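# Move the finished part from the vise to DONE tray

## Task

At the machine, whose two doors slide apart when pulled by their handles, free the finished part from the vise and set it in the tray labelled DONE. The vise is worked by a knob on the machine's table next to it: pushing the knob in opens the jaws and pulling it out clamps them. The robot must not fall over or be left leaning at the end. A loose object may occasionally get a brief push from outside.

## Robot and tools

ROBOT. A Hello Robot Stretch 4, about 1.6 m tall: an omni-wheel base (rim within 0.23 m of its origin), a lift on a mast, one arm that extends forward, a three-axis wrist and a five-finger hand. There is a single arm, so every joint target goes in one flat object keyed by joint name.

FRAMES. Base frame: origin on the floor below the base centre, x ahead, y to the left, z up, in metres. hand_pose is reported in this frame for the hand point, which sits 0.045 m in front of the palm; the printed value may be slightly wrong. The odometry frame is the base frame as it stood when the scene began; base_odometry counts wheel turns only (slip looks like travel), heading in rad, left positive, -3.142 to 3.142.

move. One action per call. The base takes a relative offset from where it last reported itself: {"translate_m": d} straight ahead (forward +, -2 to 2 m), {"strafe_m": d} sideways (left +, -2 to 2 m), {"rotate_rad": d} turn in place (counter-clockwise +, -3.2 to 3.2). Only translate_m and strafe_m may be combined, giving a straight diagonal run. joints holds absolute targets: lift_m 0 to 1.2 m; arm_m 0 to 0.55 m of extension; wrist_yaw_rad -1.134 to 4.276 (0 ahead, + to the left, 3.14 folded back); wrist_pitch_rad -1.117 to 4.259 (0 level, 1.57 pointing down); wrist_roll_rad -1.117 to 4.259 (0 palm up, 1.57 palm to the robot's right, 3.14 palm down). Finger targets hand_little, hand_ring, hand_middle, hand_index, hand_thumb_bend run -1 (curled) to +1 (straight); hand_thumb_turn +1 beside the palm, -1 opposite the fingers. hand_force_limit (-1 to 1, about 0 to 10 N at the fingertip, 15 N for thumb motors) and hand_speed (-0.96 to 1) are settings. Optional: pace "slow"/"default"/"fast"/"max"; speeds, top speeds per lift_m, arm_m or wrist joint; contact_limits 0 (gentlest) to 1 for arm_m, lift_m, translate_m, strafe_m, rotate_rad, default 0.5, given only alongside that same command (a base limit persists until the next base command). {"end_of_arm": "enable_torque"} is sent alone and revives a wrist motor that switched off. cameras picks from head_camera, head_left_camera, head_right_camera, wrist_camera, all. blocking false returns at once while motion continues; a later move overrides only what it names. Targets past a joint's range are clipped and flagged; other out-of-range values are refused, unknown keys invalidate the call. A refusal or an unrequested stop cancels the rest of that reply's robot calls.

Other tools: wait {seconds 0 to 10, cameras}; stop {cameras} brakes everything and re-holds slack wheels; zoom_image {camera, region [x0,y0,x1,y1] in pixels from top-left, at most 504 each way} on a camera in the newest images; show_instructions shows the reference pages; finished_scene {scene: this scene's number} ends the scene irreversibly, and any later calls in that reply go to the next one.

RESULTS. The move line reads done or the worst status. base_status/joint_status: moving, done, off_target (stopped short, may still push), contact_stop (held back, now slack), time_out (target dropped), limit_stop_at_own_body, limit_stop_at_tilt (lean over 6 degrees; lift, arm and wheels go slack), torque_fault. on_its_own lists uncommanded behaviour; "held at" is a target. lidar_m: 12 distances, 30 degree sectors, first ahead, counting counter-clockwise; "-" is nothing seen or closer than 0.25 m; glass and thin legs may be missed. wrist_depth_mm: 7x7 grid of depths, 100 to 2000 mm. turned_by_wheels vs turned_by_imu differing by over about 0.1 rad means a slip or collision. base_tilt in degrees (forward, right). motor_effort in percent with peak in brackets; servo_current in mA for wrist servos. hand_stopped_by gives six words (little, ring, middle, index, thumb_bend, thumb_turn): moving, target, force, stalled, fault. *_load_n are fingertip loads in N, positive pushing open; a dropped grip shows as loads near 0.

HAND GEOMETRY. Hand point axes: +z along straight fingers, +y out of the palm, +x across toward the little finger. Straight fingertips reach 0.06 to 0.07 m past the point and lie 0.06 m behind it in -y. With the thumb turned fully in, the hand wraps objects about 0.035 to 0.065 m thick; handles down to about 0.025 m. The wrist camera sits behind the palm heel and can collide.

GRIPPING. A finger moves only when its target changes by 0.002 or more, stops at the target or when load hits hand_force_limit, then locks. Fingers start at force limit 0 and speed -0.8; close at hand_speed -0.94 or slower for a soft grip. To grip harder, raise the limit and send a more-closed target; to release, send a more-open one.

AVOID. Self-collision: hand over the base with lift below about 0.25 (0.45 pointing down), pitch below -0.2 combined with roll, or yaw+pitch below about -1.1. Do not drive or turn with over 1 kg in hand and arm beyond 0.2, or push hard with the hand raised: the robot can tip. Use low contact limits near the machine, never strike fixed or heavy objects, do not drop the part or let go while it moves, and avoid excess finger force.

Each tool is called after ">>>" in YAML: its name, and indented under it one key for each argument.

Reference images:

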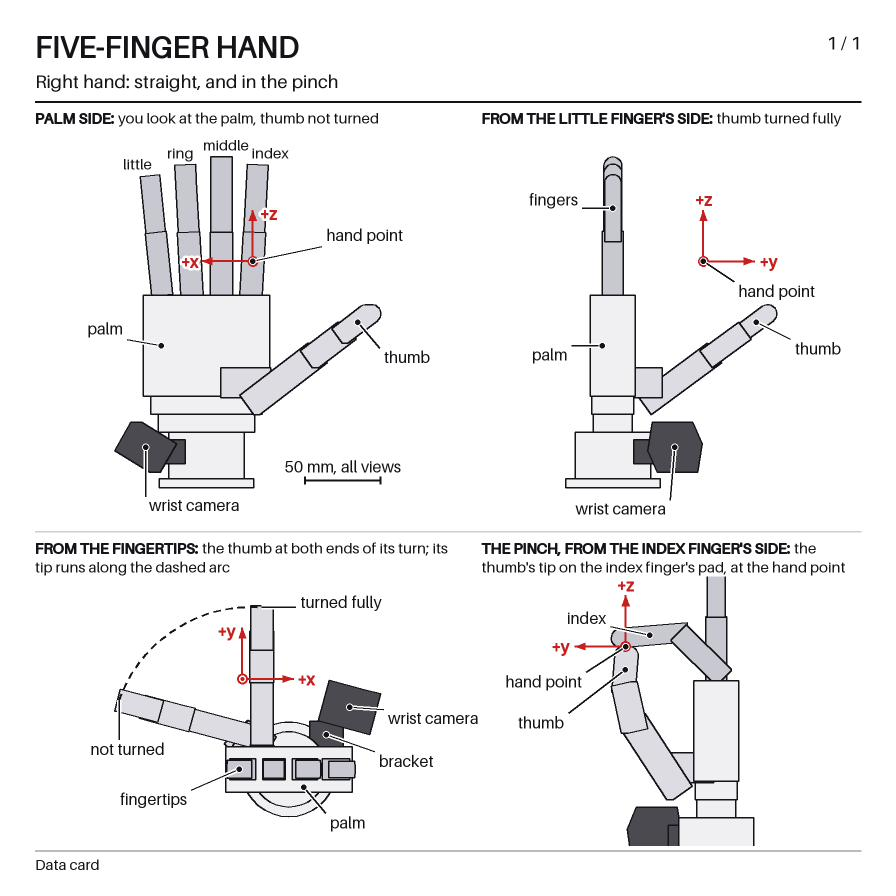

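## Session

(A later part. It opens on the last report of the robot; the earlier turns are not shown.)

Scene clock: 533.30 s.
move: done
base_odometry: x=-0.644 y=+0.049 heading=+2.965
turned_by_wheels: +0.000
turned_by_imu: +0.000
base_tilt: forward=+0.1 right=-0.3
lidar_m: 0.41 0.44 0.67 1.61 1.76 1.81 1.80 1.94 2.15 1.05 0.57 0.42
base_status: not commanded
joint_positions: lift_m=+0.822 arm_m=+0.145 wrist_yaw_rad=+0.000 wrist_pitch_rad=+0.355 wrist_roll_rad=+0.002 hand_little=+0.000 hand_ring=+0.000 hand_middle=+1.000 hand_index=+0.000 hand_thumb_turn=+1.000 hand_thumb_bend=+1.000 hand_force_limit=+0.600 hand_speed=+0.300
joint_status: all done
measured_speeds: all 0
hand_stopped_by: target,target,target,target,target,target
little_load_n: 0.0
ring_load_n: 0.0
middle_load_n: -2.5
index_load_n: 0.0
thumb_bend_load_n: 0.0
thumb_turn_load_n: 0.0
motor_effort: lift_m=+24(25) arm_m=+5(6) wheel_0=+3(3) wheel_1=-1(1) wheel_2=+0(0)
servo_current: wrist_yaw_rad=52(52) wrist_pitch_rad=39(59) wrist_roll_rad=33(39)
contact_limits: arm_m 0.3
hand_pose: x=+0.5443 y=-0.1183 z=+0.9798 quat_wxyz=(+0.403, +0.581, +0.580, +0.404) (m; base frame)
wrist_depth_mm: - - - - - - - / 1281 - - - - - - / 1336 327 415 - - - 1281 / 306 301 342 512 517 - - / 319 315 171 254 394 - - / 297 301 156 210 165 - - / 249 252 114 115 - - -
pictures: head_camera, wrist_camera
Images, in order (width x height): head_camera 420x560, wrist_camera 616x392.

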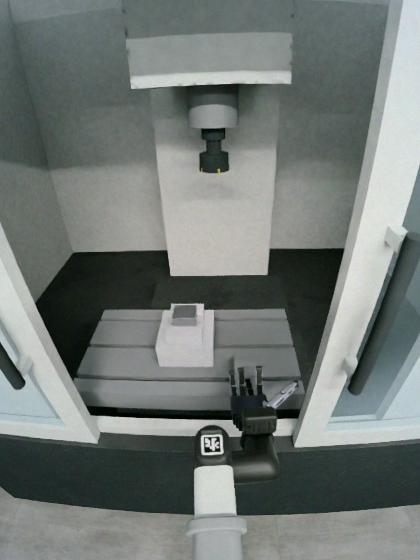

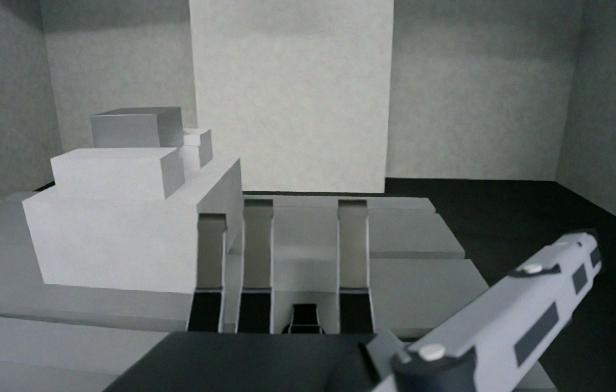

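>>> move:
  joints: {"arm_m": 0.095}

>>> move:
  joints: {"lift_m": 0.812}

>>> move:
  joints: {"arm_m": 0.125}
  pace: "slow"
  contact_limits: {"arm_m": 0.1}
  cameras: ["wrist_camera", "head_camera"]

>>> zoom_image:
  camera: "wrist_camera"
  region: [200, 180, 420, 340]

Scene clock: 539.50 s.
move: done
base_odometry: x=-0.644 y=+0.049 heading=+2.965
turned_by_wheels: +0.000
turned_by_imu: +0.000
base_tilt: forward=+0.1 right=-0.2
lidar_m: 0.39 0.46 0.66 1.64 1.72 1.82 1.80 1.91 2.14 1.03 0.60 0.41
base_status: not commanded
joint_positions: lift_m=+0.822 arm_m=+0.095 wrist_yaw_rad=+0.000 wrist_pitch_rad=+0.355 wrist_roll_rad=+0.002 hand_little=+0.000 hand_ring=+0.000 hand_middle=+1.000 hand_index=+0.000 hand_thumb_turn=+1.000 hand_thumb_bend=+1.000 hand_force_limit=+0.600 hand_speed=+0.300
joint_status: all done
measured_speeds: all 0
hand_stopped_by: target,target,target,target,target,target
little_load_n: 0.0
ring_load_n: 0.0
middle_load_n: 0.0
index_load_n: 0.0
thumb_bend_load_n: 0.0
thumb_turn_load_n: 0.0
motor_effort: lift_m=+24(24) arm_m=-5(7) wheel_0=+3(3) wheel_1=-1(1) wheel_2=+0(0)
servo_current: wrist_yaw_rad=46(52) wrist_pitch_rad=39(46) wrist_roll_rad=33(46)
hand_pose: x=+0.4946 y=-0.1183 z=+0.9799 quat_wxyz=(+0.404, +0.581, +0.580, +0.404) (m; base frame)
wrist_depth_mm: - - - - - - - / 1336 - - - - - 1255 / 1430 359 413 - - - - / 473 353 353 564 512 - - / - 368 170 271 172 - - / 294 287 155 210 274 - - / 297 291 114 115 - - -
pictures: none

Scene clock: 540.17 s.
move: done
base_odometry: x=-0.644 y=+0.049 heading=+2.965
turned_by_wheels: +0.000
turned_by_imu: +0.000
base_tilt: forward=+0.1 right=-0.3
lidar_m: 0.42 0.47 0.69 1.61 1.75 1.84 1.79 1.91 2.15 1.05 0.56 0.43
base_status: not commanded
joint_positions: lift_m=+0.812 arm_m=+0.095 wrist_yaw_rad=+0.000 wrist_pitch_rad=+0.355 wrist_roll_rad=+0.002 hand_little=+0.000 hand_ring=+0.000 hand_middle=+1.000 hand_index=+0.000 hand_thumb_turn=+1.000 hand_thumb_bend=+1.000 hand_force_limit=+0.600 hand_speed=+0.300
joint_status: all done
measured_speeds: all 0
hand_stopped_by: target,target,target,target,target,target
little_load_n: 0.0
ring_load_n: 0.0
middle_load_n: 0.0
index_load_n: 0.0
thumb_bend_load_n: 0.0
thumb_turn_load_n: 0.0
motor_effort: lift_m=+14(23) arm_m=-5(5) wheel_0=+3(3) wheel_1=-1(1) wheel_2=+0(0)
servo_current: wrist_yaw_rad=46(52) wrist_pitch_rad=46(46) wrist_roll_rad=33(39)
hand_pose: x=+0.4946 y=-0.1183 z=+0.9702 quat_wxyz=(+0.404, +0.581, +0.580, +0.404) (m; base frame)
wrist_depth_mm: - - - - - - - / 1336 - - - - - 1255 / 1464 349 404 - - - - / 462 349 351 525 521 - - / - 366 170 267 - - - / 291 286 159 186 272 - - / 298 291 114 116 - - -
pictures: none

Scene clock: 541.53 s.
move: done
base_odometry: x=-0.644 y=+0.049 heading=+2.965
turned_by_wheels: +0.000
turned_by_imu: +0.000
base_tilt: forward=+0.1 right=-0.2
lidar_m: 0.42 0.45 0.67 1.59 1.74 1.80 1.78 1.95 2.15 1.06 0.58 0.41
base_status: not commanded
joint_positions: lift_m=+0.812 arm_m=+0.125 wrist_yaw_rad=+0.000 wrist_pitch_rad=+0.355 wrist_roll_rad=+0.002 hand_little=+0.000 hand_ring=+0.000 hand_middle=+1.000 hand_index=+0.000 hand_thumb_turn=+1.000 hand_thumb_bend=+1.000 hand_force_limit=+0.600 hand_speed=+0.300
joint_status: all done
measured_speeds: all 0
hand_stopped_by: target,target,target,target,target,target
little_load_n: 0.0
ring_load_n: 0.0
middle_load_n: 0.0
index_load_n: 0.0
thumb_bend_load_n: 0.0
thumb_turn_load_n: 0.0
motor_effort: lift_m=+14(14) arm_m=+4(6) wheel_0=+3(3) wheel_1=-1(1) wheel_2=+0(0)
servo_current: wrist_yaw_rad=39(52) wrist_pitch_rad=46(46) wrist_roll_rad=26(52)
contact_limits: arm_m 0.1
hand_pose: x=+0.5244 y=-0.1183 z=+0.9702 quat_wxyz=(+0.404, +0.581, +0.580, +0.404) (m; base frame)
wrist_depth_mm: - - - - - - - / 1336 347 - - - - - / 320 319 404 - - - 1308 / 327 320 338 530 484 - - / 340 334 170 241 392 - - / 278 283 156 211 271 298 - / 258 253 114 116 - - -
pictures: head_camera, wrist_camera
Images, in order (width x height): head_camera 420x560, wrist_camera 616x392.

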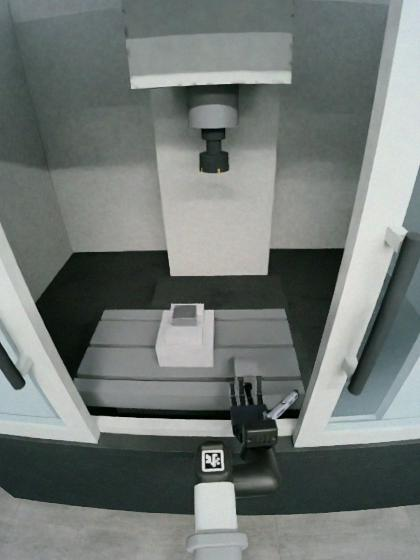

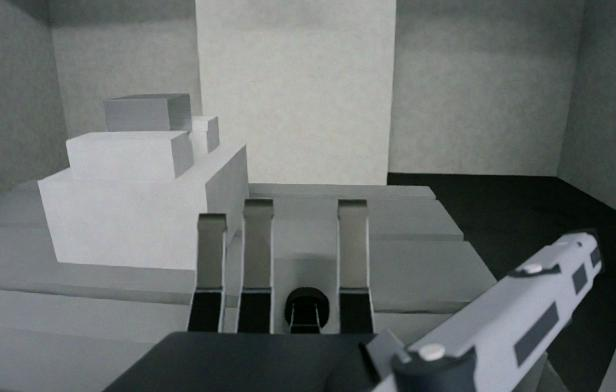

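Scaled by 2.291.

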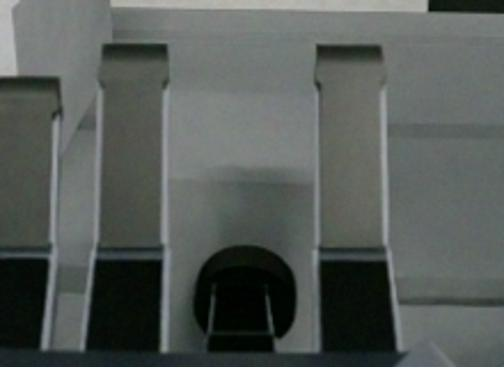

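>>> move:
  joints: {"arm_m": 0.14, "lift_m": 0.809}
  pace: "slow"
  contact_limits: {"arm_m": 0.3}
  cameras: ["wrist_camera"]

>>> zoom_image:
  camera: "wrist_camera"
  region: [200, 180, 420, 340]

>>> move:
  joints: {"arm_m": 0.155}
  pace: "slow"
  contact_limits: {"arm_m": 0.3}
  cameras: ["wrist_camera"]

>>> zoom_image:
  camera: "wrist_camera"
  region: [200, 180, 420, 340]

Scene clock: 547.00 s.
move: done
base_odometry: x=-0.644 y=+0.049 heading=+2.965
turned_by_wheels: +0.000
turned_by_imu: +0.003
base_tilt: forward=+0.0 right=-0.3
lidar_m: 0.41 0.44 0.67 1.62 1.73 1.81 1.81 1.92 2.17 1.05 0.56 0.41
base_status: not commanded
joint_positions: lift_m=+0.809 arm_m=+0.139 wrist_yaw_rad=-0.004 wrist_pitch_rad=+0.356 wrist_roll_rad=+0.002 hand_little=+0.000 hand_ring=+0.000 hand_middle=+1.000 hand_index=+0.000 hand_thumb_turn=+1.000 hand_thumb_bend=+1.000 hand_force_limit=+0.600 hand_speed=+0.300
joint_status: all done
measured_speeds: all 0
hand_stopped_by: target,target,target,target,target,target
little_load_n: 0.0
ring_load_n: 0.0
middle_load_n: 0.0
index_load_n: 0.0
thumb_bend_load_n: 0.0
thumb_turn_load_n: 0.0
motor_effort: lift_m=+14(18) arm_m=+12(15) wheel_0=+6(6) wheel_1=+1(2) wheel_2=-8(8)
servo_current: wrist_yaw_rad=52(59) wrist_pitch_rad=39(46) wrist_roll_rad=33(46)
contact_limits: arm_m 0.3
hand_pose: x=+0.5380 y=-0.1192 z=+0.9668 quat_wxyz=(+0.404, +0.582, +0.579, +0.403) (m; base frame)
wrist_depth_mm: - - - - - - - / 1308 334 - - - - - / 304 301 404 - - - 1308 / 310 307 322 521 512 - - / 325 322 170 229 402 - - / 274 293 159 210 267 293 - / 242 242 114 115 - - -
pictures: wrist_camera
Images, in order (width x height): wrist_camera 616x392.

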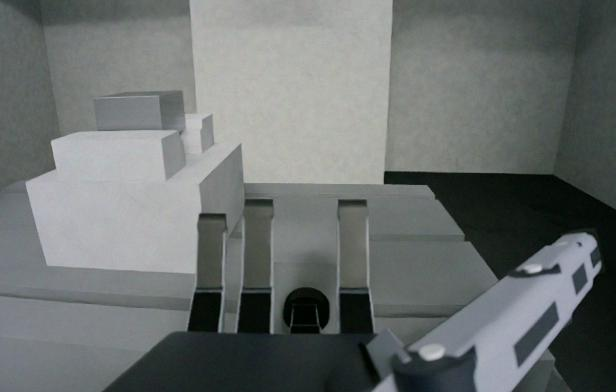

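Scaled by 2.291.

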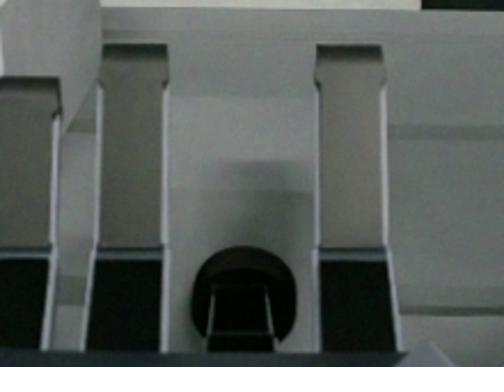

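Scene clock: 547.63 s.
move: contact_stop
base_odometry: x=-0.644 y=+0.050 heading=+2.965
turned_by_wheels: +0.000
turned_by_imu: +0.002
base_tilt: forward=+0.0 right=-0.2
lidar_m: 0.42 0.46 0.66 1.60 1.74 1.81 1.80 1.94 2.16 1.05 0.58 0.43
base_status: not commanded
joint_positions: lift_m=+0.809 arm_m=+0.138 wrist_yaw_rad=-0.005 wrist_pitch_rad=+0.357 wrist_roll_rad=+0.002 hand_little=+0.000 hand_ring=+0.000 hand_middle=+1.000 hand_index=+0.000 hand_thumb_turn=+1.000 hand_thumb_bend=+1.000 hand_force_limit=+0.600 hand_speed=+0.300
joint_status: arm_m contact_stop (moved -0.001 of +0.016)
measured_speeds: all 0
hand_stopped_by: target,target,target,target,target,target
little_load_n: 0.0
ring_load_n: 0.0
middle_load_n: 0.0
index_load_n: 0.0
thumb_bend_load_n: 0.0
thumb_turn_load_n: 0.0
on_its_own: arm_m is slack since a contact_stop (your +0.155 is given up)
motor_effort: lift_m=+14(14) arm_m=+0(15) wheel_0=+2(6) wheel_1=+0(2) wheel_2=-4(8)
servo_current: wrist_yaw_rad=52(59) wrist_pitch_rad=52(52) wrist_roll_rad=26(39)
contact_limits: arm_m 0.3
hand_pose: x=+0.5367 y=-0.1194 z=+0.9667 quat_wxyz=(+0.404, +0.583, +0.579, +0.403) (m; base frame)
wrist_depth_mm: - - - - - - - / 1336 330 - - - - - / 304 303 397 - - - 1308 / 310 307 320 521 512 - - / 324 324 170 231 384 - - / 274 277 159 210 266 291 - / 243 240 114 115 - - -
pictures: wrist_camera
Images, in order (width x height): wrist_camera 616x392.

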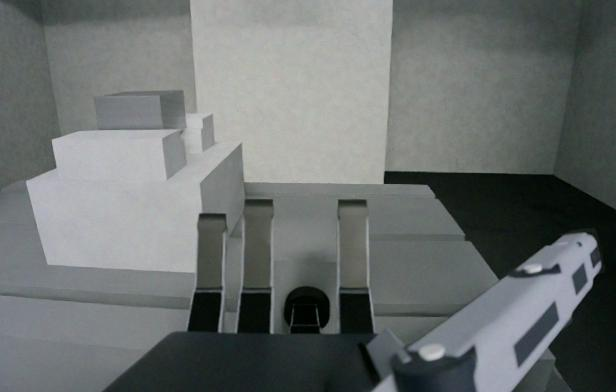

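Scaled by 2.291.

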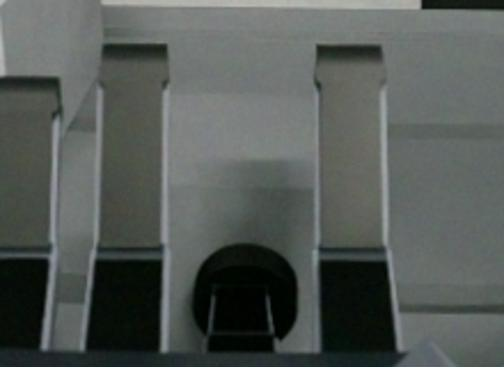

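>>> move:
  joints: {"arm_m": 0.155}
  pace: "slow"
  contact_limits: {"arm_m": 0.6}
  cameras: ["wrist_camera"]

>>> zoom_image:
  camera: "wrist_camera"
  region: [200, 180, 420, 340]

Scene clock: 554.03 s.
move: done
base_odometry: x=-0.644 y=+0.049 heading=+2.964
turned_by_wheels: -0.001
turned_by_imu: +0.014
base_tilt: forward=-0.5 right=+0.0
lidar_m: 0.44 0.45 0.70 1.63 1.73 1.78 1.78 1.93 2.16 1.05 0.61 0.46
base_status: not commanded
joint_positions: lift_m=+0.809 arm_m=+0.154 wrist_yaw_rad=-0.018 wrist_pitch_rad=+0.364 wrist_roll_rad=+0.002 hand_little=+0.000 hand_ring=+0.000 hand_middle=+1.000 hand_index=+0.000 hand_thumb_turn=+1.000 hand_thumb_bend=+1.000 hand_force_limit=+0.600 hand_speed=+0.300
joint_status: all done
measured_speeds: all 0
hand_stopped_by: target,target,target,target,target,target
little_load_n: 0.0
ring_load_n: 0.0
middle_load_n: 1.5
index_load_n: 0.0
thumb_bend_load_n: 0.0
thumb_turn_load_n: 0.0
motor_effort: lift_m=+14(14) arm_m=+15(16) wheel_0=+2(2) wheel_1=+1(1) wheel_2=-16(17)
servo_current: wrist_yaw_rad=104(111) wrist_pitch_rad=72(72) wrist_roll_rad=33(46)
contact_limits: arm_m 0.6
hand_pose: x=+0.5507 y=-0.1225 z=+0.9650 quat_wxyz=(+0.405, +0.588, +0.576, +0.398) (m; base frame)
wrist_depth_mm: - - - - - - - / 1308 327 - - - - 1205 / 300 300 397 - - - 1281 / 307 304 325 504 500 - - / 324 320 170 229 172 - - / 274 291 159 211 266 290 - / 240 241 114 116 - - -
pictures: wrist_camera
Images, in order (width x height): wrist_camera 616x392.

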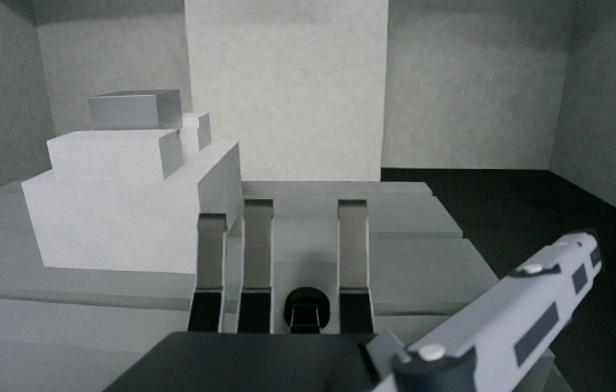

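Scaled by 2.291.

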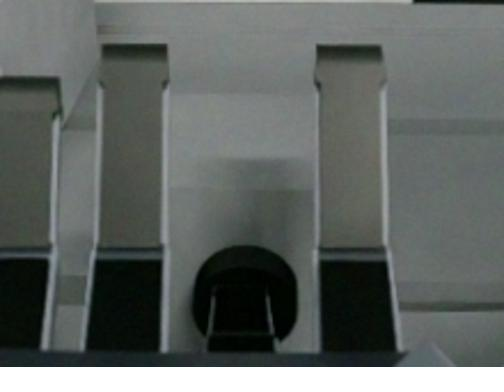

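>>> move:
  joints: {"arm_m": 0.05}
  cameras: ["wrist_camera"]

>>> zoom_image:
  camera: "wrist_camera"
  region: [60, 60, 360, 300]

>>> move:
  joints: {"lift_m": 1.2, "wrist_pitch_rad": 1.3, "hand_index": 1.0, "hand_ring": 1.0, "hand_little": 1.0, "arm_m": 0.3}
  base: {"strafe_m": 0.145}
  cameras: ["wrist_camera"]

>>> zoom_image:
  camera: "wrist_camera"
  region: [180, 50, 480, 300]

Scene clock: 585.27 s.
move: done
base_odometry: x=-0.644 y=+0.050 heading=+2.965
turned_by_wheels: +0.001
turned_by_imu: -0.003
base_tilt: forward=+0.0 right=-0.3
lidar_m: 0.42 0.47 0.69 1.62 1.74 1.80 1.79 1.94 2.15 1.05 0.59 0.43
base_status: not commanded
joint_positions: lift_m=+0.809 arm_m=+0.050 wrist_yaw_rad=-0.002 wrist_pitch_rad=+0.358 wrist_roll_rad=+0.002 hand_little=+0.000 hand_ring=+0.000 hand_middle=+1.000 hand_index=+0.000 hand_thumb_turn=+1.000 hand_thumb_bend=+1.000 hand_force_limit=+0.600 hand_speed=+0.300
joint_status: all done
measured_speeds: all 0
hand_stopped_by: target,target,target,target,target,target
little_load_n: 0.0
ring_load_n: 0.0
middle_load_n: 0.0
index_load_n: 0.0
thumb_bend_load_n: 0.0
thumb_turn_load_n: 0.0
motor_effort: lift_m=+15(15) arm_m=-5(13) wheel_0=-1(2) wheel_1=+0(3) wheel_2=+1(17)
servo_current: wrist_yaw_rad=39(111) wrist_pitch_rad=46(72) wrist_roll_rad=33(39)
hand_pose: x=+0.4492 y=-0.1188 z=+0.9663 quat_wxyz=(+0.403, +0.582, +0.580, +0.403) (m; base frame)
wrist_depth_mm: - - - - - - - / 1397 - 430 - - - - / - 394 402 - - - - / 564 407 397 338 559 - - / 338 342 170 307 324 340 - / 345 338 159 187 309 307 - / 279 283 114 115 - - -
pictures: wrist_camera
Images, in order (width x height): wrist_camera 616x392.

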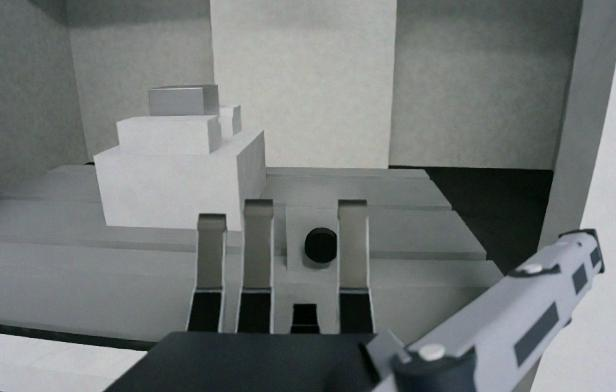

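Scaled by 1.680.

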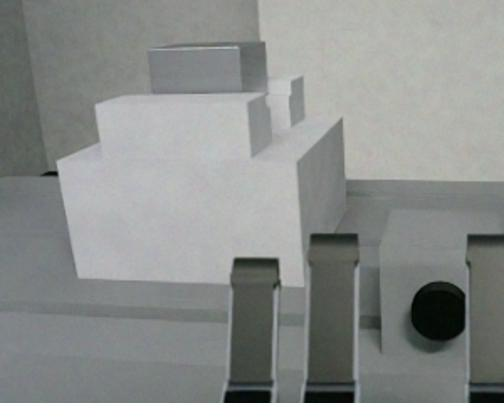

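Scene clock: 587.87 s.
move: done
base_odometry: x=-0.670 y=-0.093 heading=+2.965
turned_by_wheels: +0.000
turned_by_imu: +0.001
base_tilt: forward=+0.0 right=-0.2
lidar_m: 0.43 0.45 0.67 1.47 1.59 1.77 1.78 1.94 2.27 1.19 0.55 0.45
base_status: done
joint_positions: lift_m=+1.200 arm_m=+0.300 wrist_yaw_rad=-0.002 wrist_pitch_rad=+1.300 wrist_roll_rad=+0.002 hand_little=+1.000 hand_ring=+1.000 hand_middle=+1.000 hand_index=+1.000 hand_thumb_turn=+1.000 hand_thumb_bend=+1.000 hand_force_limit=+0.600 hand_speed=+0.300
joint_status: all done
measured_speeds: all 0
hand_stopped_by: target,target,target,target,target,target
little_load_n: 0.0
ring_load_n: 0.0
middle_load_n: 0.0
index_load_n: 0.0
thumb_bend_load_n: 0.0
thumb_turn_load_n: 0.0
motor_effort: lift_m=+24(28) arm_m=+4(7) wheel_0=-2(14) wheel_1=+3(12) wheel_2=+0(1)
servo_current: wrist_yaw_rad=39(59) wrist_pitch_rad=33(72) wrist_roll_rad=33(52)
hand_pose: x=+0.5878 y=-0.1186 z=+1.1805 quat_wxyz=(+0.096, +0.702, +0.699, +0.096) (m; base frame)
wrist_depth_mm: - 574 574 569 - - - / - 554 549 392 554 559 - / - 535 530 404 535 535 - / - 517 - 449 - - - / - 484 484 484 477 436 - / 392 477 185 187 - - - / - - 114 115 - - -
pictures: wrist_camera
Images, in order (width x height): wrist_camera 616x392.

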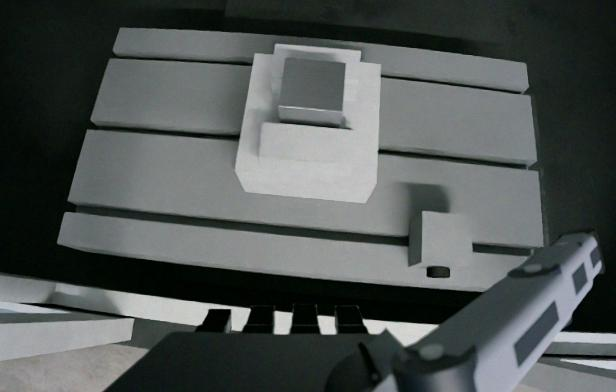

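Scaled by 1.680.

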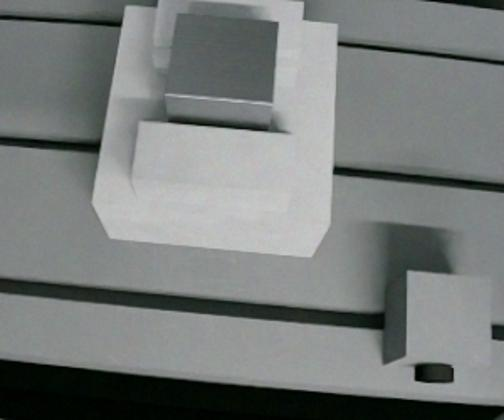

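>>> zoom_image:
  camera: "wrist_camera"
  region: [225, 35, 395, 215]

Scaled by 2.800.

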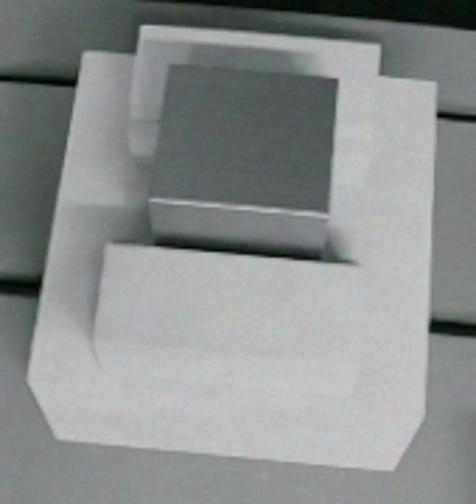

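>>> move:
  cameras: ["wrist_camera","head_camera"]

Scene clock: 618.17 s.
base_odometry: x=-0.670 y=-0.093 heading=+2.965
turned_by_wheels: +0.000
turned_by_imu: -0.001
base_tilt: forward=+0.1 right=-0.2
lidar_m: 0.42 0.43 0.67 1.47 1.59 1.79 1.79 1.93 2.28 1.20 0.56 0.45
base_status: done
joint_positions: lift_m=+1.200 arm_m=+0.300 wrist_yaw_rad=-0.002 wrist_pitch_rad=+1.300 wrist_roll_rad=+0.002 hand_little=+1.000 hand_ring=+1.000 hand_middle=+1.000 hand_index=+1.000 hand_thumb_turn=+1.000 hand_thumb_bend=+1.000 hand_force_limit=+0.600 hand_speed=+0.300
joint_status: all done
measured_speeds: all 0
hand_stopped_by: target,target,target,target,target,target
little_load_n: 0.0
ring_load_n: 0.0
middle_load_n: 0.0
index_load_n: 0.0
thumb_bend_load_n: 0.0
thumb_turn_load_n: 0.0
motor_effort: lift_m=+24(28) arm_m=+4(7) wheel_0=-2(14) wheel_1=+3(12) wheel_2=+0(1)
servo_current: wrist_yaw_rad=39(59) wrist_pitch_rad=33(72) wrist_roll_rad=39(52)
hand_pose: x=+0.5878 y=-0.1186 z=+1.1805 quat_wxyz=(+0.096, +0.702, +0.699, +0.096) (m; base frame)
wrist_depth_mm: - 574 569 564 - - - / - 549 549 392 554 559 - / - 530 530 402 530 535 - / - 521 - 445 - - - / - 484 484 488 477 436 - / 389 477 186 187 - - - / - - 114 116 - - -
pictures: head_camera, wrist_camera
Images, in order (width x height): head_camera 420x560, wrist_camera 616x392.

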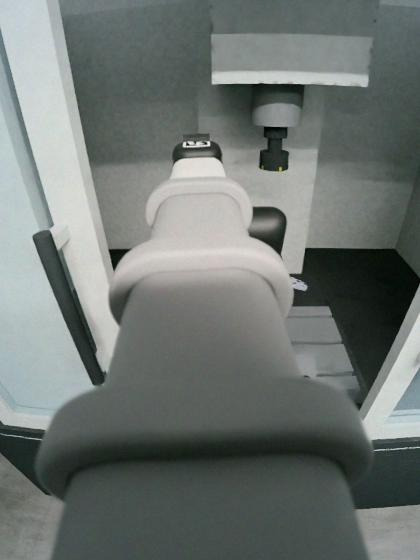

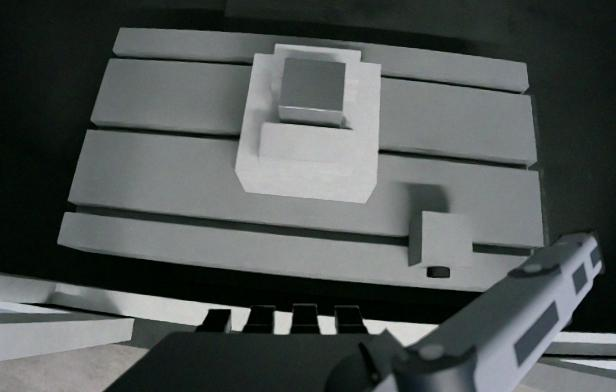

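>>> move:
  base: {"rotate_rad": -0.085}
  pace: "slow"
  cameras: ["wrist_camera"]

>>> zoom_image:
  camera: "wrist_camera"
  region: [200, 20, 440, 220]

Scene clock: 624.40 s.
move: done
base_odometry: x=-0.670 y=-0.093 heading=+2.881
turned_by_wheels: -0.084
turned_by_imu: -0.084
base_tilt: forward=+0.0 right=-0.3
lidar_m: 0.42 0.44 0.63 1.46 1.55 1.87 1.79 1.86 2.34 1.21 0.63 0.45
base_status: done
joint_positions: lift_m=+1.200 arm_m=+0.300 wrist_yaw_rad=-0.002 wrist_pitch_rad=+1.300 wrist_roll_rad=+0.002 hand_little=+1.000 hand_ring=+1.000 hand_middle=+1.000 hand_index=+1.000 hand_thumb_turn=+1.000 hand_thumb_bend=+1.000 hand_force_limit=+0.600 hand_speed=+0.300
joint_status: not commanded
measured_speeds: all 0
hand_stopped_by: target,target,target,target,target,target
little_load_n: 0.0
ring_load_n: 0.0
middle_load_n: 0.0
index_load_n: 0.0
thumb_bend_load_n: 0.0
thumb_turn_load_n: 0.0
motor_effort: lift_m=+24(25) arm_m=+4(5) wheel_0=+5(8) wheel_1=+7(8) wheel_2=+2(6)
servo_current: wrist_yaw_rad=46(52) wrist_pitch_rad=33(39) wrist_roll_rad=33(39)
hand_pose: x=+0.5878 y=-0.1186 z=+1.1805 quat_wxyz=(+0.096, +0.702, +0.699, +0.096) (m; base frame)
wrist_depth_mm: - 569 574 574 569 - - / 554 549 427 455 549 554 - / 535 539 407 427 539 539 - / - - 433 469 439 - - / 488 484 488 488 480 488 - / - - 164 186 - - - / 404 - 114 115 - - -
pictures: wrist_camera
Images, in order (width x height): wrist_camera 616x392.

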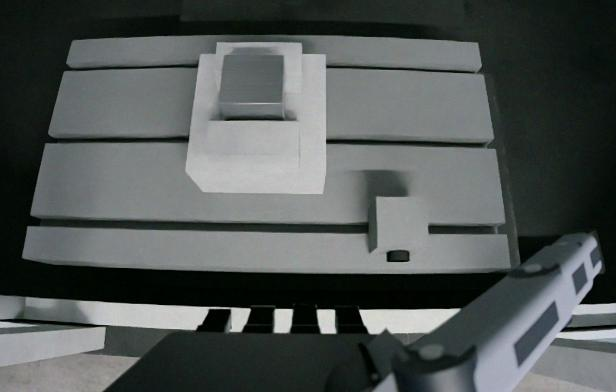

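Scaled by 2.100.

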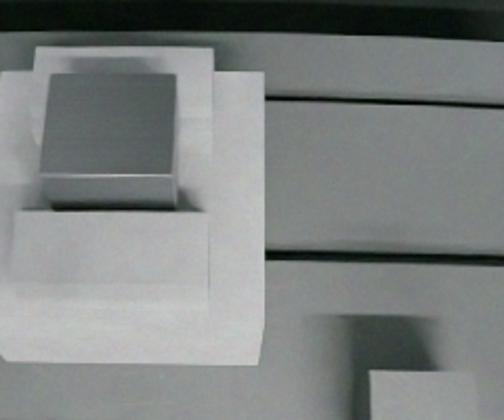

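>>> move:
  base: {"strafe_m": 0.03}
  joints: {"lift_m": 1.07, "wrist_pitch_rad": 0.57, "wrist_roll_rad": 3.14, "hand_thumb_turn": -1, "hand_thumb_bend": 0.75, "hand_index": 0.7, "hand_middle": 0.7, "hand_force_limit": -0.2}
  pace: "default"
  cameras: ["wrist_camera"]

Scene clock: 646.07 s.
move: done
base_odometry: x=-0.677 y=-0.122 heading=+2.881
turned_by_wheels: +0.000
turned_by_imu: +0.000
base_tilt: forward=+0.1 right=-0.2
lidar_m: 0.42 0.43 0.63 1.43 1.50 1.88 1.78 1.84 2.37 1.25 0.55 0.44
base_status: done
joint_positions: lift_m=+1.070 arm_m=+0.300 wrist_yaw_rad=-0.002 wrist_pitch_rad=+0.578 wrist_roll_rad=+3.138 hand_little=+1.000 hand_ring=+1.000 hand_middle=+0.700 hand_index=+0.700 hand_thumb_turn=-1.000 hand_thumb_bend=+0.750 hand_force_limit=-0.200 hand_speed=+0.300
joint_status: all done
measured_speeds: all 0
hand_stopped_by: target,target,target,target,target,target
little_load_n: 0.0
ring_load_n: 0.0
middle_load_n: 0.0
index_load_n: 0.0
thumb_bend_load_n: 0.0
thumb_turn_load_n: 0.0
motor_effort: lift_m=+14(25) arm_m=+4(4) wheel_0=+0(13) wheel_1=+4(13) wheel_2=+0(2)
servo_current: wrist_yaw_rad=39(59) wrist_pitch_rad=46(150) wrist_roll_rad=52(111)
hand_pose: x=+0.6232 y=-0.0571 z=+1.0772 quat_wxyz=(-0.336, +0.622, -0.621, +0.338) (m; base frame)
wrist_depth_mm: - 279 - - - - - / - 296 330 332 334 - - / 433 433 424 289 427 445 442 / - 512 480 309 - 535 - / - - - 332 - - - / - - 185 186 - - - / - - 114 - - - -
pictures: wrist_camera
Images, in order (width x height): wrist_camera 616x392.

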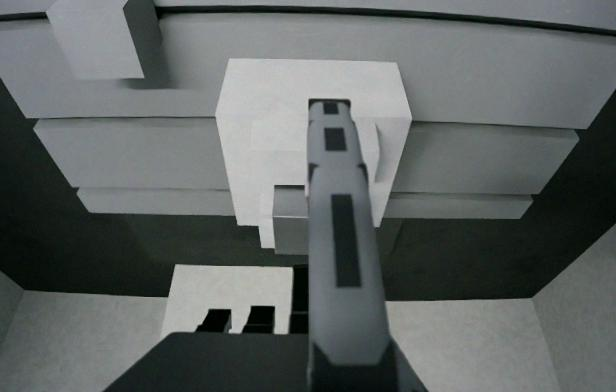

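>>> move:
  base: {"strafe_m": -0.005}
  joints: {"arm_m": 0.4515, "lift_m": 1.03}
  cameras: ["wrist_camera"]

Scene clock: 656.17 s.
move: done
base_odometry: x=-0.676 y=-0.117 heading=+2.881
turned_by_wheels: +0.000
turned_by_imu: +0.000
base_tilt: forward=+0.0 right=-0.3
lidar_m: 0.44 0.45 0.64 1.45 1.49 1.83 1.79 1.87 2.37 1.23 0.67 0.45
base_status: done
joint_positions: lift_m=+1.030 arm_m=+0.451 wrist_yaw_rad=-0.002 wrist_pitch_rad=+0.577 wrist_roll_rad=+3.138 hand_little=+1.000 hand_ring=+1.000 hand_middle=+0.700 hand_index=+0.700 hand_thumb_turn=-1.000 hand_thumb_bend=+0.750 hand_force_limit=-0.200 hand_speed=+0.300
joint_status: all done
measured_speeds: all 0
hand_stopped_by: target,target,target,target,target,target
little_load_n: 0.0
ring_load_n: 0.0
middle_load_n: 0.0
index_load_n: 0.0
thumb_bend_load_n: 0.5
thumb_turn_load_n: 0.0
motor_effort: lift_m=+14(17) arm_m=+4(8) wheel_0=-4(10) wheel_1=+2(7) wheel_2=+0(1)
servo_current: wrist_yaw_rad=52(52) wrist_pitch_rad=46(52) wrist_roll_rad=33(39)
hand_pose: x=+0.7748 y=-0.0571 z=+1.0373 quat_wxyz=(-0.336, +0.622, -0.621, +0.338) (m; base frame)
wrist_depth_mm: 291 290 210 174 169 285 291 / 325 327 239 167 169 325 325 / 377 382 281 173 184 389 387 / - - - - - - - / - - - - - - - / - - 164 185 - - 1138 / - - 114 - - - -
pictures: wrist_camera
Images, in order (width x height): wrist_camera 616x392.

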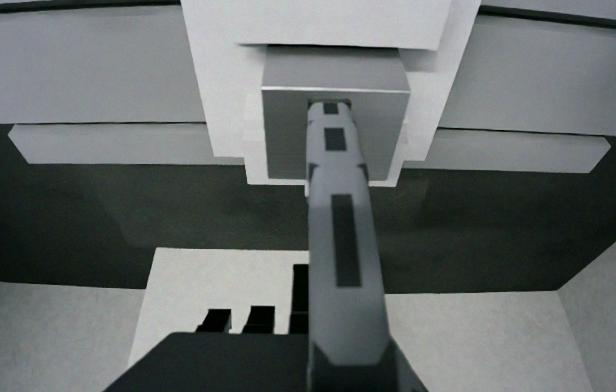

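>>> zoom_image:
  camera: "wrist_camera"
  region: [230, 20, 450, 200]

Scaled by 2.291.

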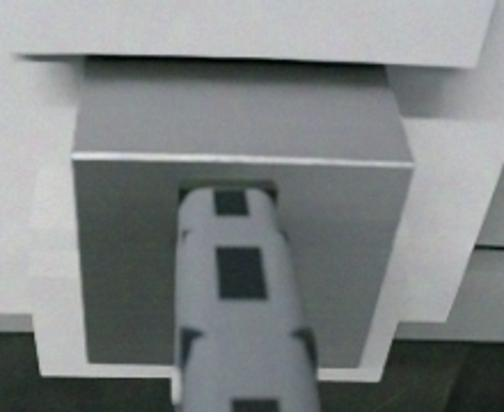

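>>> move:
  joints: {"lift_m": 0.975}
  pace: "slow"
  contact_limits: {"lift_m": 0.2}
  cameras: ["wrist_camera"]

>>> move:
  joints: {"hand_speed": -0.9, "hand_force_limit": -0.4}

>>> move:
  joints: {"hand_index": -0.2, "hand_middle": -0.2, "hand_thumb_bend": 0.0}
  cameras: ["wrist_camera"]

Scene clock: 680.60 s.
move: done
base_odometry: x=-0.676 y=-0.117 heading=+2.881
turned_by_wheels: +0.000
turned_by_imu: -0.001
base_tilt: forward=+0.0 right=-0.2
lidar_m: 0.42 0.41 0.66 1.43 1.50 1.84 1.78 1.85 2.36 1.22 0.65 0.44
base_status: not commanded
joint_positions: lift_m=+0.976 arm_m=+0.451 wrist_yaw_rad=-0.002 wrist_pitch_rad=+0.575 wrist_roll_rad=+3.139 hand_little=+1.000 hand_ring=+1.000 hand_middle=+0.700 hand_index=+0.700 hand_thumb_turn=-1.000 hand_thumb_bend=+0.750 hand_force_limit=-0.200 hand_speed=+0.300
joint_status: all done
measured_speeds: all 0
hand_stopped_by: target,target,target,target,target,target
little_load_n: 0.0
ring_load_n: 0.0
middle_load_n: 0.0
index_load_n: 0.0
thumb_bend_load_n: 1.5
thumb_turn_load_n: 0.5
motor_effort: lift_m=+11(17) arm_m=+4(4) wheel_0=-4(4) wheel_1=+3(3) wheel_2=+0(0)
servo_current: wrist_yaw_rad=46(52) wrist_pitch_rad=46(52) wrist_roll_rad=33(46)
contact_limits: lift_m 0.2
hand_pose: x=+0.7753 y=-0.0571 z=+0.9830 quat_wxyz=(-0.337, +0.621, -0.621, +0.339) (m; base frame)
wrist_depth_mm: 250 232 119 119 116 119 - / 264 266 141 133 133 137 268 / 309 310 202 133 141 303 314 / 357 355 231 135 131 362 364 / - - - 166 - - - / - - 164 186 - - - / - - 114 - - - -
pictures: wrist_camera
Images, in order (width x height): wrist_camera 616x392.

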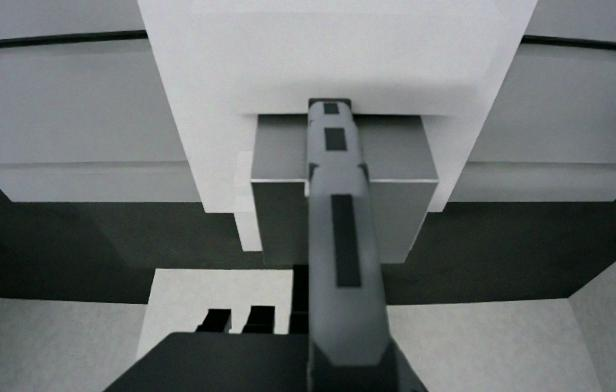

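Scene clock: 680.90 s.
move: done
base_odometry: x=-0.676 y=-0.117 heading=+2.881
turned_by_wheels: +0.000
turned_by_imu: +0.000
base_tilt: forward=+0.0 right=-0.2
lidar_m: 0.43 0.44 0.62 1.44 1.52 1.84 1.80 1.87 2.37 1.23 0.65 0.46
base_status: not commanded
joint_positions: lift_m=+0.976 arm_m=+0.451 wrist_yaw_rad=-0.002 wrist_pitch_rad=+0.575 wrist_roll_rad=+3.139 hand_little=+1.000 hand_ring=+1.000 hand_middle=+0.700 hand_index=+0.700 hand_thumb_turn=-1.000 hand_thumb_bend=+0.750 hand_force_limit=-0.400 hand_speed=-0.900
joint_status: all done
measured_speeds: all 0
hand_stopped_by: target,target,target,target,target,target
little_load_n: 0.0
ring_load_n: 0.0
middle_load_n: 0.0
index_load_n: 0.0
thumb_bend_load_n: 1.5
thumb_turn_load_n: 0.5
motor_effort: lift_m=+11(11) arm_m=+4(4) wheel_0=-4(4) wheel_1=+3(3) wheel_2=+0(0)
servo_current: wrist_yaw_rad=46(52) wrist_pitch_rad=39(46) wrist_roll_rad=33(39)
contact_limits: lift_m 0.2
hand_pose: x=+0.7753 y=-0.0571 z=+0.9830 quat_wxyz=(-0.337, +0.621, -0.621, +0.339) (m; base frame)
wrist_depth_mm: 250 232 119 119 116 119 - / 264 267 140 133 133 137 267 / 310 312 201 133 141 304 314 / 353 359 231 135 131 359 362 / - - - 166 - - - / - - 164 186 - - - / - - 114 - - - -
pictures: none

Scene clock: 684.30 s.
move: off_target
base_odometry: x=-0.676 y=-0.117 heading=+2.881
turned_by_wheels: +0.000
turned_by_imu: +0.000
base_tilt: forward=+0.1 right=-0.3
lidar_m: 0.42 0.43 0.67 1.45 1.52 1.84 1.77 1.87 2.38 1.21 0.64 0.45
base_status: not commanded
joint_positions: lift_m=+0.976 arm_m=+0.451 wrist_yaw_rad=-0.002 wrist_pitch_rad=+0.572 wrist_roll_rad=+3.139 hand_little=+1.000 hand_ring=+1.000 hand_middle=+0.431 hand_index=+0.217 hand_thumb_turn=-1.000 hand_thumb_bend=+0.734 hand_force_limit=-0.400 hand_speed=-0.900
joint_status: hand_middle off_target (ended at +0.431, target -0.200); hand_index off_target (ended at +0.217, target -0.200); hand_thumb_bend off_target (ended at +0.734, target +0.000)
measured_speeds: all 0
hand_stopped_by: target,target,force,force,force,target
little_load_n: 0.0
ring_load_n: 0.0
middle_load_n: 0.5
index_load_n: 5.0
thumb_bend_load_n: 2.0
thumb_turn_load_n: 0.0
motor_effort: lift_m=+12(12) arm_m=+4(5) wheel_0=-4(4) wheel_1=+2(3) wheel_2=+0(0)
servo_current: wrist_yaw_rad=46(59) wrist_pitch_rad=39(46) wrist_roll_rad=26(46)
contact_limits: lift_m 0.2
hand_pose: x=+0.7758 y=-0.0571 z=+0.9833 quat_wxyz=(-0.338, +0.621, -0.621, +0.339) (m; base frame)
wrist_depth_mm: 247 245 119 119 119 116 - / 266 268 140 133 133 137 268 / 309 312 202 132 138 306 315 / 357 359 224 135 135 364 364 / - - - 160 - - - / - - 164 166 - - - / - - 114 - - - -
pictures: wrist_camera
Images, in order (width x height): wrist_camera 616x392.

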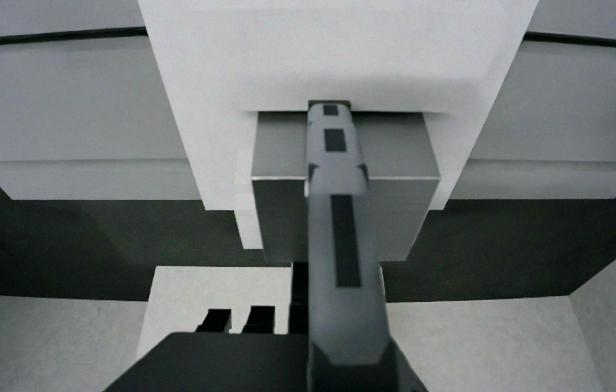

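>>> move:
  joints: {"hand_speed": 0.3, "hand_force_limit": 0.0, "hand_index": 0.7, "hand_middle": 0.7, "hand_thumb_bend": 0.76}

>>> move:
  joints: {"lift_m": 1.06}
  pace: "slow"

>>> move:
  joints: {"arm_m": 0.488, "wrist_pitch_rad": 0.77}
  cameras: ["wrist_camera"]

Scene clock: 713.40 s.
move: done
base_odometry: x=-0.676 y=-0.117 heading=+2.881
turned_by_wheels: +0.000
turned_by_imu: -0.001
base_tilt: forward=+0.1 right=-0.2
lidar_m: 0.42 0.45 0.65 1.45 1.50 1.85 1.78 1.87 2.36 1.25 0.64 0.44
base_status: not commanded
joint_positions: lift_m=+0.976 arm_m=+0.451 wrist_yaw_rad=-0.002 wrist_pitch_rad=+0.572 wrist_roll_rad=+3.139 hand_little=+1.000 hand_ring=+1.000 hand_middle=+0.700 hand_index=+0.700 hand_thumb_turn=-1.000 hand_thumb_bend=+0.758 hand_force_limit=+0.000 hand_speed=+0.300
joint_status: all done
measured_speeds: all 0
hand_stopped_by: target,target,target,target,target,target
little_load_n: 0.0
ring_load_n: 0.0
middle_load_n: 0.0
index_load_n: 0.0
thumb_bend_load_n: -3.5
thumb_turn_load_n: -1.5
motor_effort: lift_m=+12(12) arm_m=+4(4) wheel_0=-4(4) wheel_1=+2(3) wheel_2=+0(0)
servo_current: wrist_yaw_rad=46(59) wrist_pitch_rad=33(39) wrist_roll_rad=26(46)
contact_limits: lift_m 0.2
hand_pose: x=+0.7758 y=-0.0571 z=+0.9833 quat_wxyz=(-0.338, +0.621, -0.621, +0.339) (m; base frame)
wrist_depth_mm: 244 245 119 119 116 116 - / 265 268 137 133 133 137 268 / 309 312 200 131 138 304 315 / 357 362 224 135 131 362 364 / - - - 160 - - - / - - 164 186 - - - / - - 114 - - - -
pictures: none

Scene clock: 715.00 s.
move: done
base_odometry: x=-0.676 y=-0.117 heading=+2.881
turned_by_wheels: +0.000
turned_by_imu: +0.000
base_tilt: forward=+0.0 right=-0.2
lidar_m: 0.44 0.42 0.63 1.42 1.51 1.86 1.80 1.86 2.38 1.23 0.65 0.48
base_status: not commanded
joint_positions: lift_m=+1.060 arm_m=+0.451 wrist_yaw_rad=-0.002 wrist_pitch_rad=+0.572 wrist_roll_rad=+3.139 hand_little=+1.000 hand_ring=+1.000 hand_middle=+0.700 hand_index=+0.700 hand_thumb_turn=-1.000 hand_thumb_bend=+0.759 hand_force_limit=+0.000 hand_speed=+0.300
joint_status: all done
measured_speeds: all 0
hand_stopped_by: target,target,target,target,target,target
little_load_n: 0.0
ring_load_n: 0.0
middle_load_n: 0.0
index_load_n: 0.0
thumb_bend_load_n: 0.0
thumb_turn_load_n: 0.0
motor_effort: lift_m=+25(29) arm_m=+4(4) wheel_0=-4(4) wheel_1=+2(3) wheel_2=+0(0)
servo_current: wrist_yaw_rad=46(52) wrist_pitch_rad=33(46) wrist_roll_rad=13(46)
hand_pose: x=+0.7758 y=-0.0571 z=+1.0672 quat_wxyz=(-0.338, +0.621, -0.621, +0.339) (m; base frame)
wrist_depth_mm: 320 322 246 191 195 319 324 / 357 362 278 189 206 364 373 / 402 407 397 132 296 413 410 / - - - - - - - / - - - - - - - / - - 164 186 - - - / - - 114 - - - -
pictures: none

Scene clock: 715.90 s.
move: done
base_odometry: x=-0.676 y=-0.117 heading=+2.881
turned_by_wheels: +0.000
turned_by_imu: +0.000
base_tilt: forward=+0.1 right=-0.2
lidar_m: 0.44 0.39 0.64 1.43 1.49 1.87 1.79 1.83 2.37 1.24 0.64 0.44
base_status: not commanded
joint_positions: lift_m=+1.060 arm_m=+0.488 wrist_yaw_rad=-0.002 wrist_pitch_rad=+0.771 wrist_roll_rad=+3.139 hand_little=+1.000 hand_ring=+1.000 hand_middle=+0.700 hand_index=+0.700 hand_thumb_turn=-1.000 hand_thumb_bend=+0.759 hand_force_limit=+0.000 hand_speed=+0.300
joint_status: all done
measured_speeds: all 0
hand_stopped_by: target,target,target,target,target,target
little_load_n: 0.0
ring_load_n: 0.0
middle_load_n: 0.0
index_load_n: 0.0
thumb_bend_load_n: 0.0
thumb_turn_load_n: 0.0
motor_effort: lift_m=+25(25) arm_m=+4(5) wheel_0=-4(4) wheel_1=+3(3) wheel_2=+0(0)
servo_current: wrist_yaw_rad=52(52) wrist_pitch_rad=33(72) wrist_roll_rad=39(39)
hand_pose: x=+0.7755 y=-0.0570 z=+1.0402 quat_wxyz=(-0.275, +0.652, -0.651, +0.276) (m; base frame)
wrist_depth_mm: 293 291 214 186 182 291 296 / 317 322 244 182 194 322 325 / 355 359 279 182 254 362 362 / 402 404 394 209 - 407 404 / - - - - - - - / - - 164 186 - - - / - - 114 - - - -
pictures: wrist_camera
Images, in order (width x height): wrist_camera 616x392.

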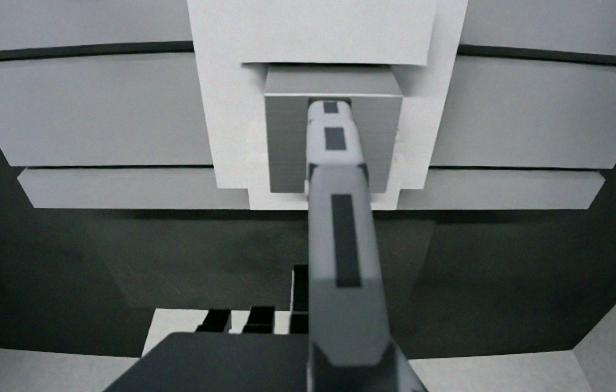

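>>> move:
  joints: {"lift_m": 1.003, "hand_speed": -0.9, "hand_force_limit": -0.4}
  pace: "slow"
  contact_limits: {"lift_m": 0.2}

>>> move:
  joints: {"hand_index": -0.2, "hand_middle": -0.2, "hand_thumb_bend": 0.0}
  cameras: ["wrist_camera"]

Scene clock: 725.07 s.
move: done
base_odometry: x=-0.676 y=-0.117 heading=+2.881
turned_by_wheels: +0.000
turned_by_imu: +0.000
base_tilt: forward=+0.0 right=-0.2
lidar_m: 0.43 0.44 0.63 1.45 1.51 1.85 1.79 1.89 2.37 1.23 0.64 0.44
base_status: not commanded
joint_positions: lift_m=+1.004 arm_m=+0.488 wrist_yaw_rad=-0.002 wrist_pitch_rad=+0.771 wrist_roll_rad=+3.139 hand_little=+1.000 hand_ring=+1.000 hand_middle=+0.700 hand_index=+0.700 hand_thumb_turn=-1.000 hand_thumb_bend=+0.759 hand_force_limit=-0.400 hand_speed=-0.900
joint_status: all done
measured_speeds: all 0
hand_stopped_by: target,target,target,target,target,target
little_load_n: 0.0
ring_load_n: 0.0
middle_load_n: -2.5
index_load_n: 0.0
thumb_bend_load_n: 0.0
thumb_turn_load_n: 0.0
motor_effort: lift_m=+9(22) arm_m=+5(5) wheel_0=-4(4) wheel_1=+2(3) wheel_2=+0(0)
servo_current: wrist_yaw_rad=46(52) wrist_pitch_rad=33(46) wrist_roll_rad=46(46)
contact_limits: lift_m 0.2
hand_pose: x=+0.7755 y=-0.0570 z=+0.9845 quat_wxyz=(-0.275, +0.652, -0.651, +0.276) (m; base frame)
wrist_depth_mm: 243 241 138 136 133 162 246 / 273 273 154 148 148 192 279 / 297 298 204 135 143 289 303 / 336 336 231 142 143 342 343 / - 377 250 167 - 373 - / - - 164 186 - - - / - - 114 - - - -
pictures: none

Scene clock: 728.47 s.
move: off_target
base_odometry: x=-0.676 y=-0.117 heading=+2.881
turned_by_wheels: +0.000
turned_by_imu: +0.000
base_tilt: forward=+0.1 right=-0.2
lidar_m: 0.43 0.44 0.63 1.45 1.52 1.87 1.76 1.89 2.37 1.24 0.63 0.46
base_status: not commanded
joint_positions: lift_m=+1.004 arm_m=+0.488 wrist_yaw_rad=-0.002 wrist_pitch_rad=+0.771 wrist_roll_rad=+3.139 hand_little=+1.000 hand_ring=+1.000 hand_middle=+0.637 hand_index=+0.226 hand_thumb_turn=-1.000 hand_thumb_bend=+0.731 hand_force_limit=-0.400 hand_speed=-0.900
joint_status: hand_middle off_target (ended at +0.637, target -0.200); hand_index off_target (ended at +0.226, target -0.200); hand_thumb_bend off_target (ended at +0.731, target +0.000)
measured_speeds: all 0
hand_stopped_by: target,target,force,force,force,target
little_load_n: 0.0
ring_load_n: -0.5
middle_load_n: 4.0
index_load_n: 3.0
thumb_bend_load_n: 7.5
thumb_turn_load_n: 1.0
motor_effort: lift_m=+11(11) arm_m=+4(5) wheel_0=-4(4) wheel_1=+3(3) wheel_2=+0(0)
servo_current: wrist_yaw_rad=46(59) wrist_pitch_rad=33(46) wrist_roll_rad=13(52)
contact_limits: lift_m 0.2
hand_pose: x=+0.7755 y=-0.0570 z=+0.9843 quat_wxyz=(-0.275, +0.652, -0.651, +0.276) (m; base frame)
wrist_depth_mm: 242 241 138 135 133 161 247 / 272 273 175 147 147 193 281 / 298 301 205 132 137 297 304 / 349 349 233 142 143 355 355 / - 370 215 163 - - - / - - 164 182 - - - / - - 114 - - - -
pictures: wrist_camera
Images, in order (width x height): wrist_camera 616x392.

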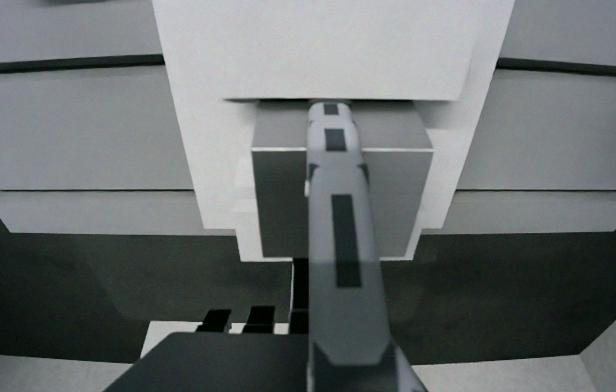

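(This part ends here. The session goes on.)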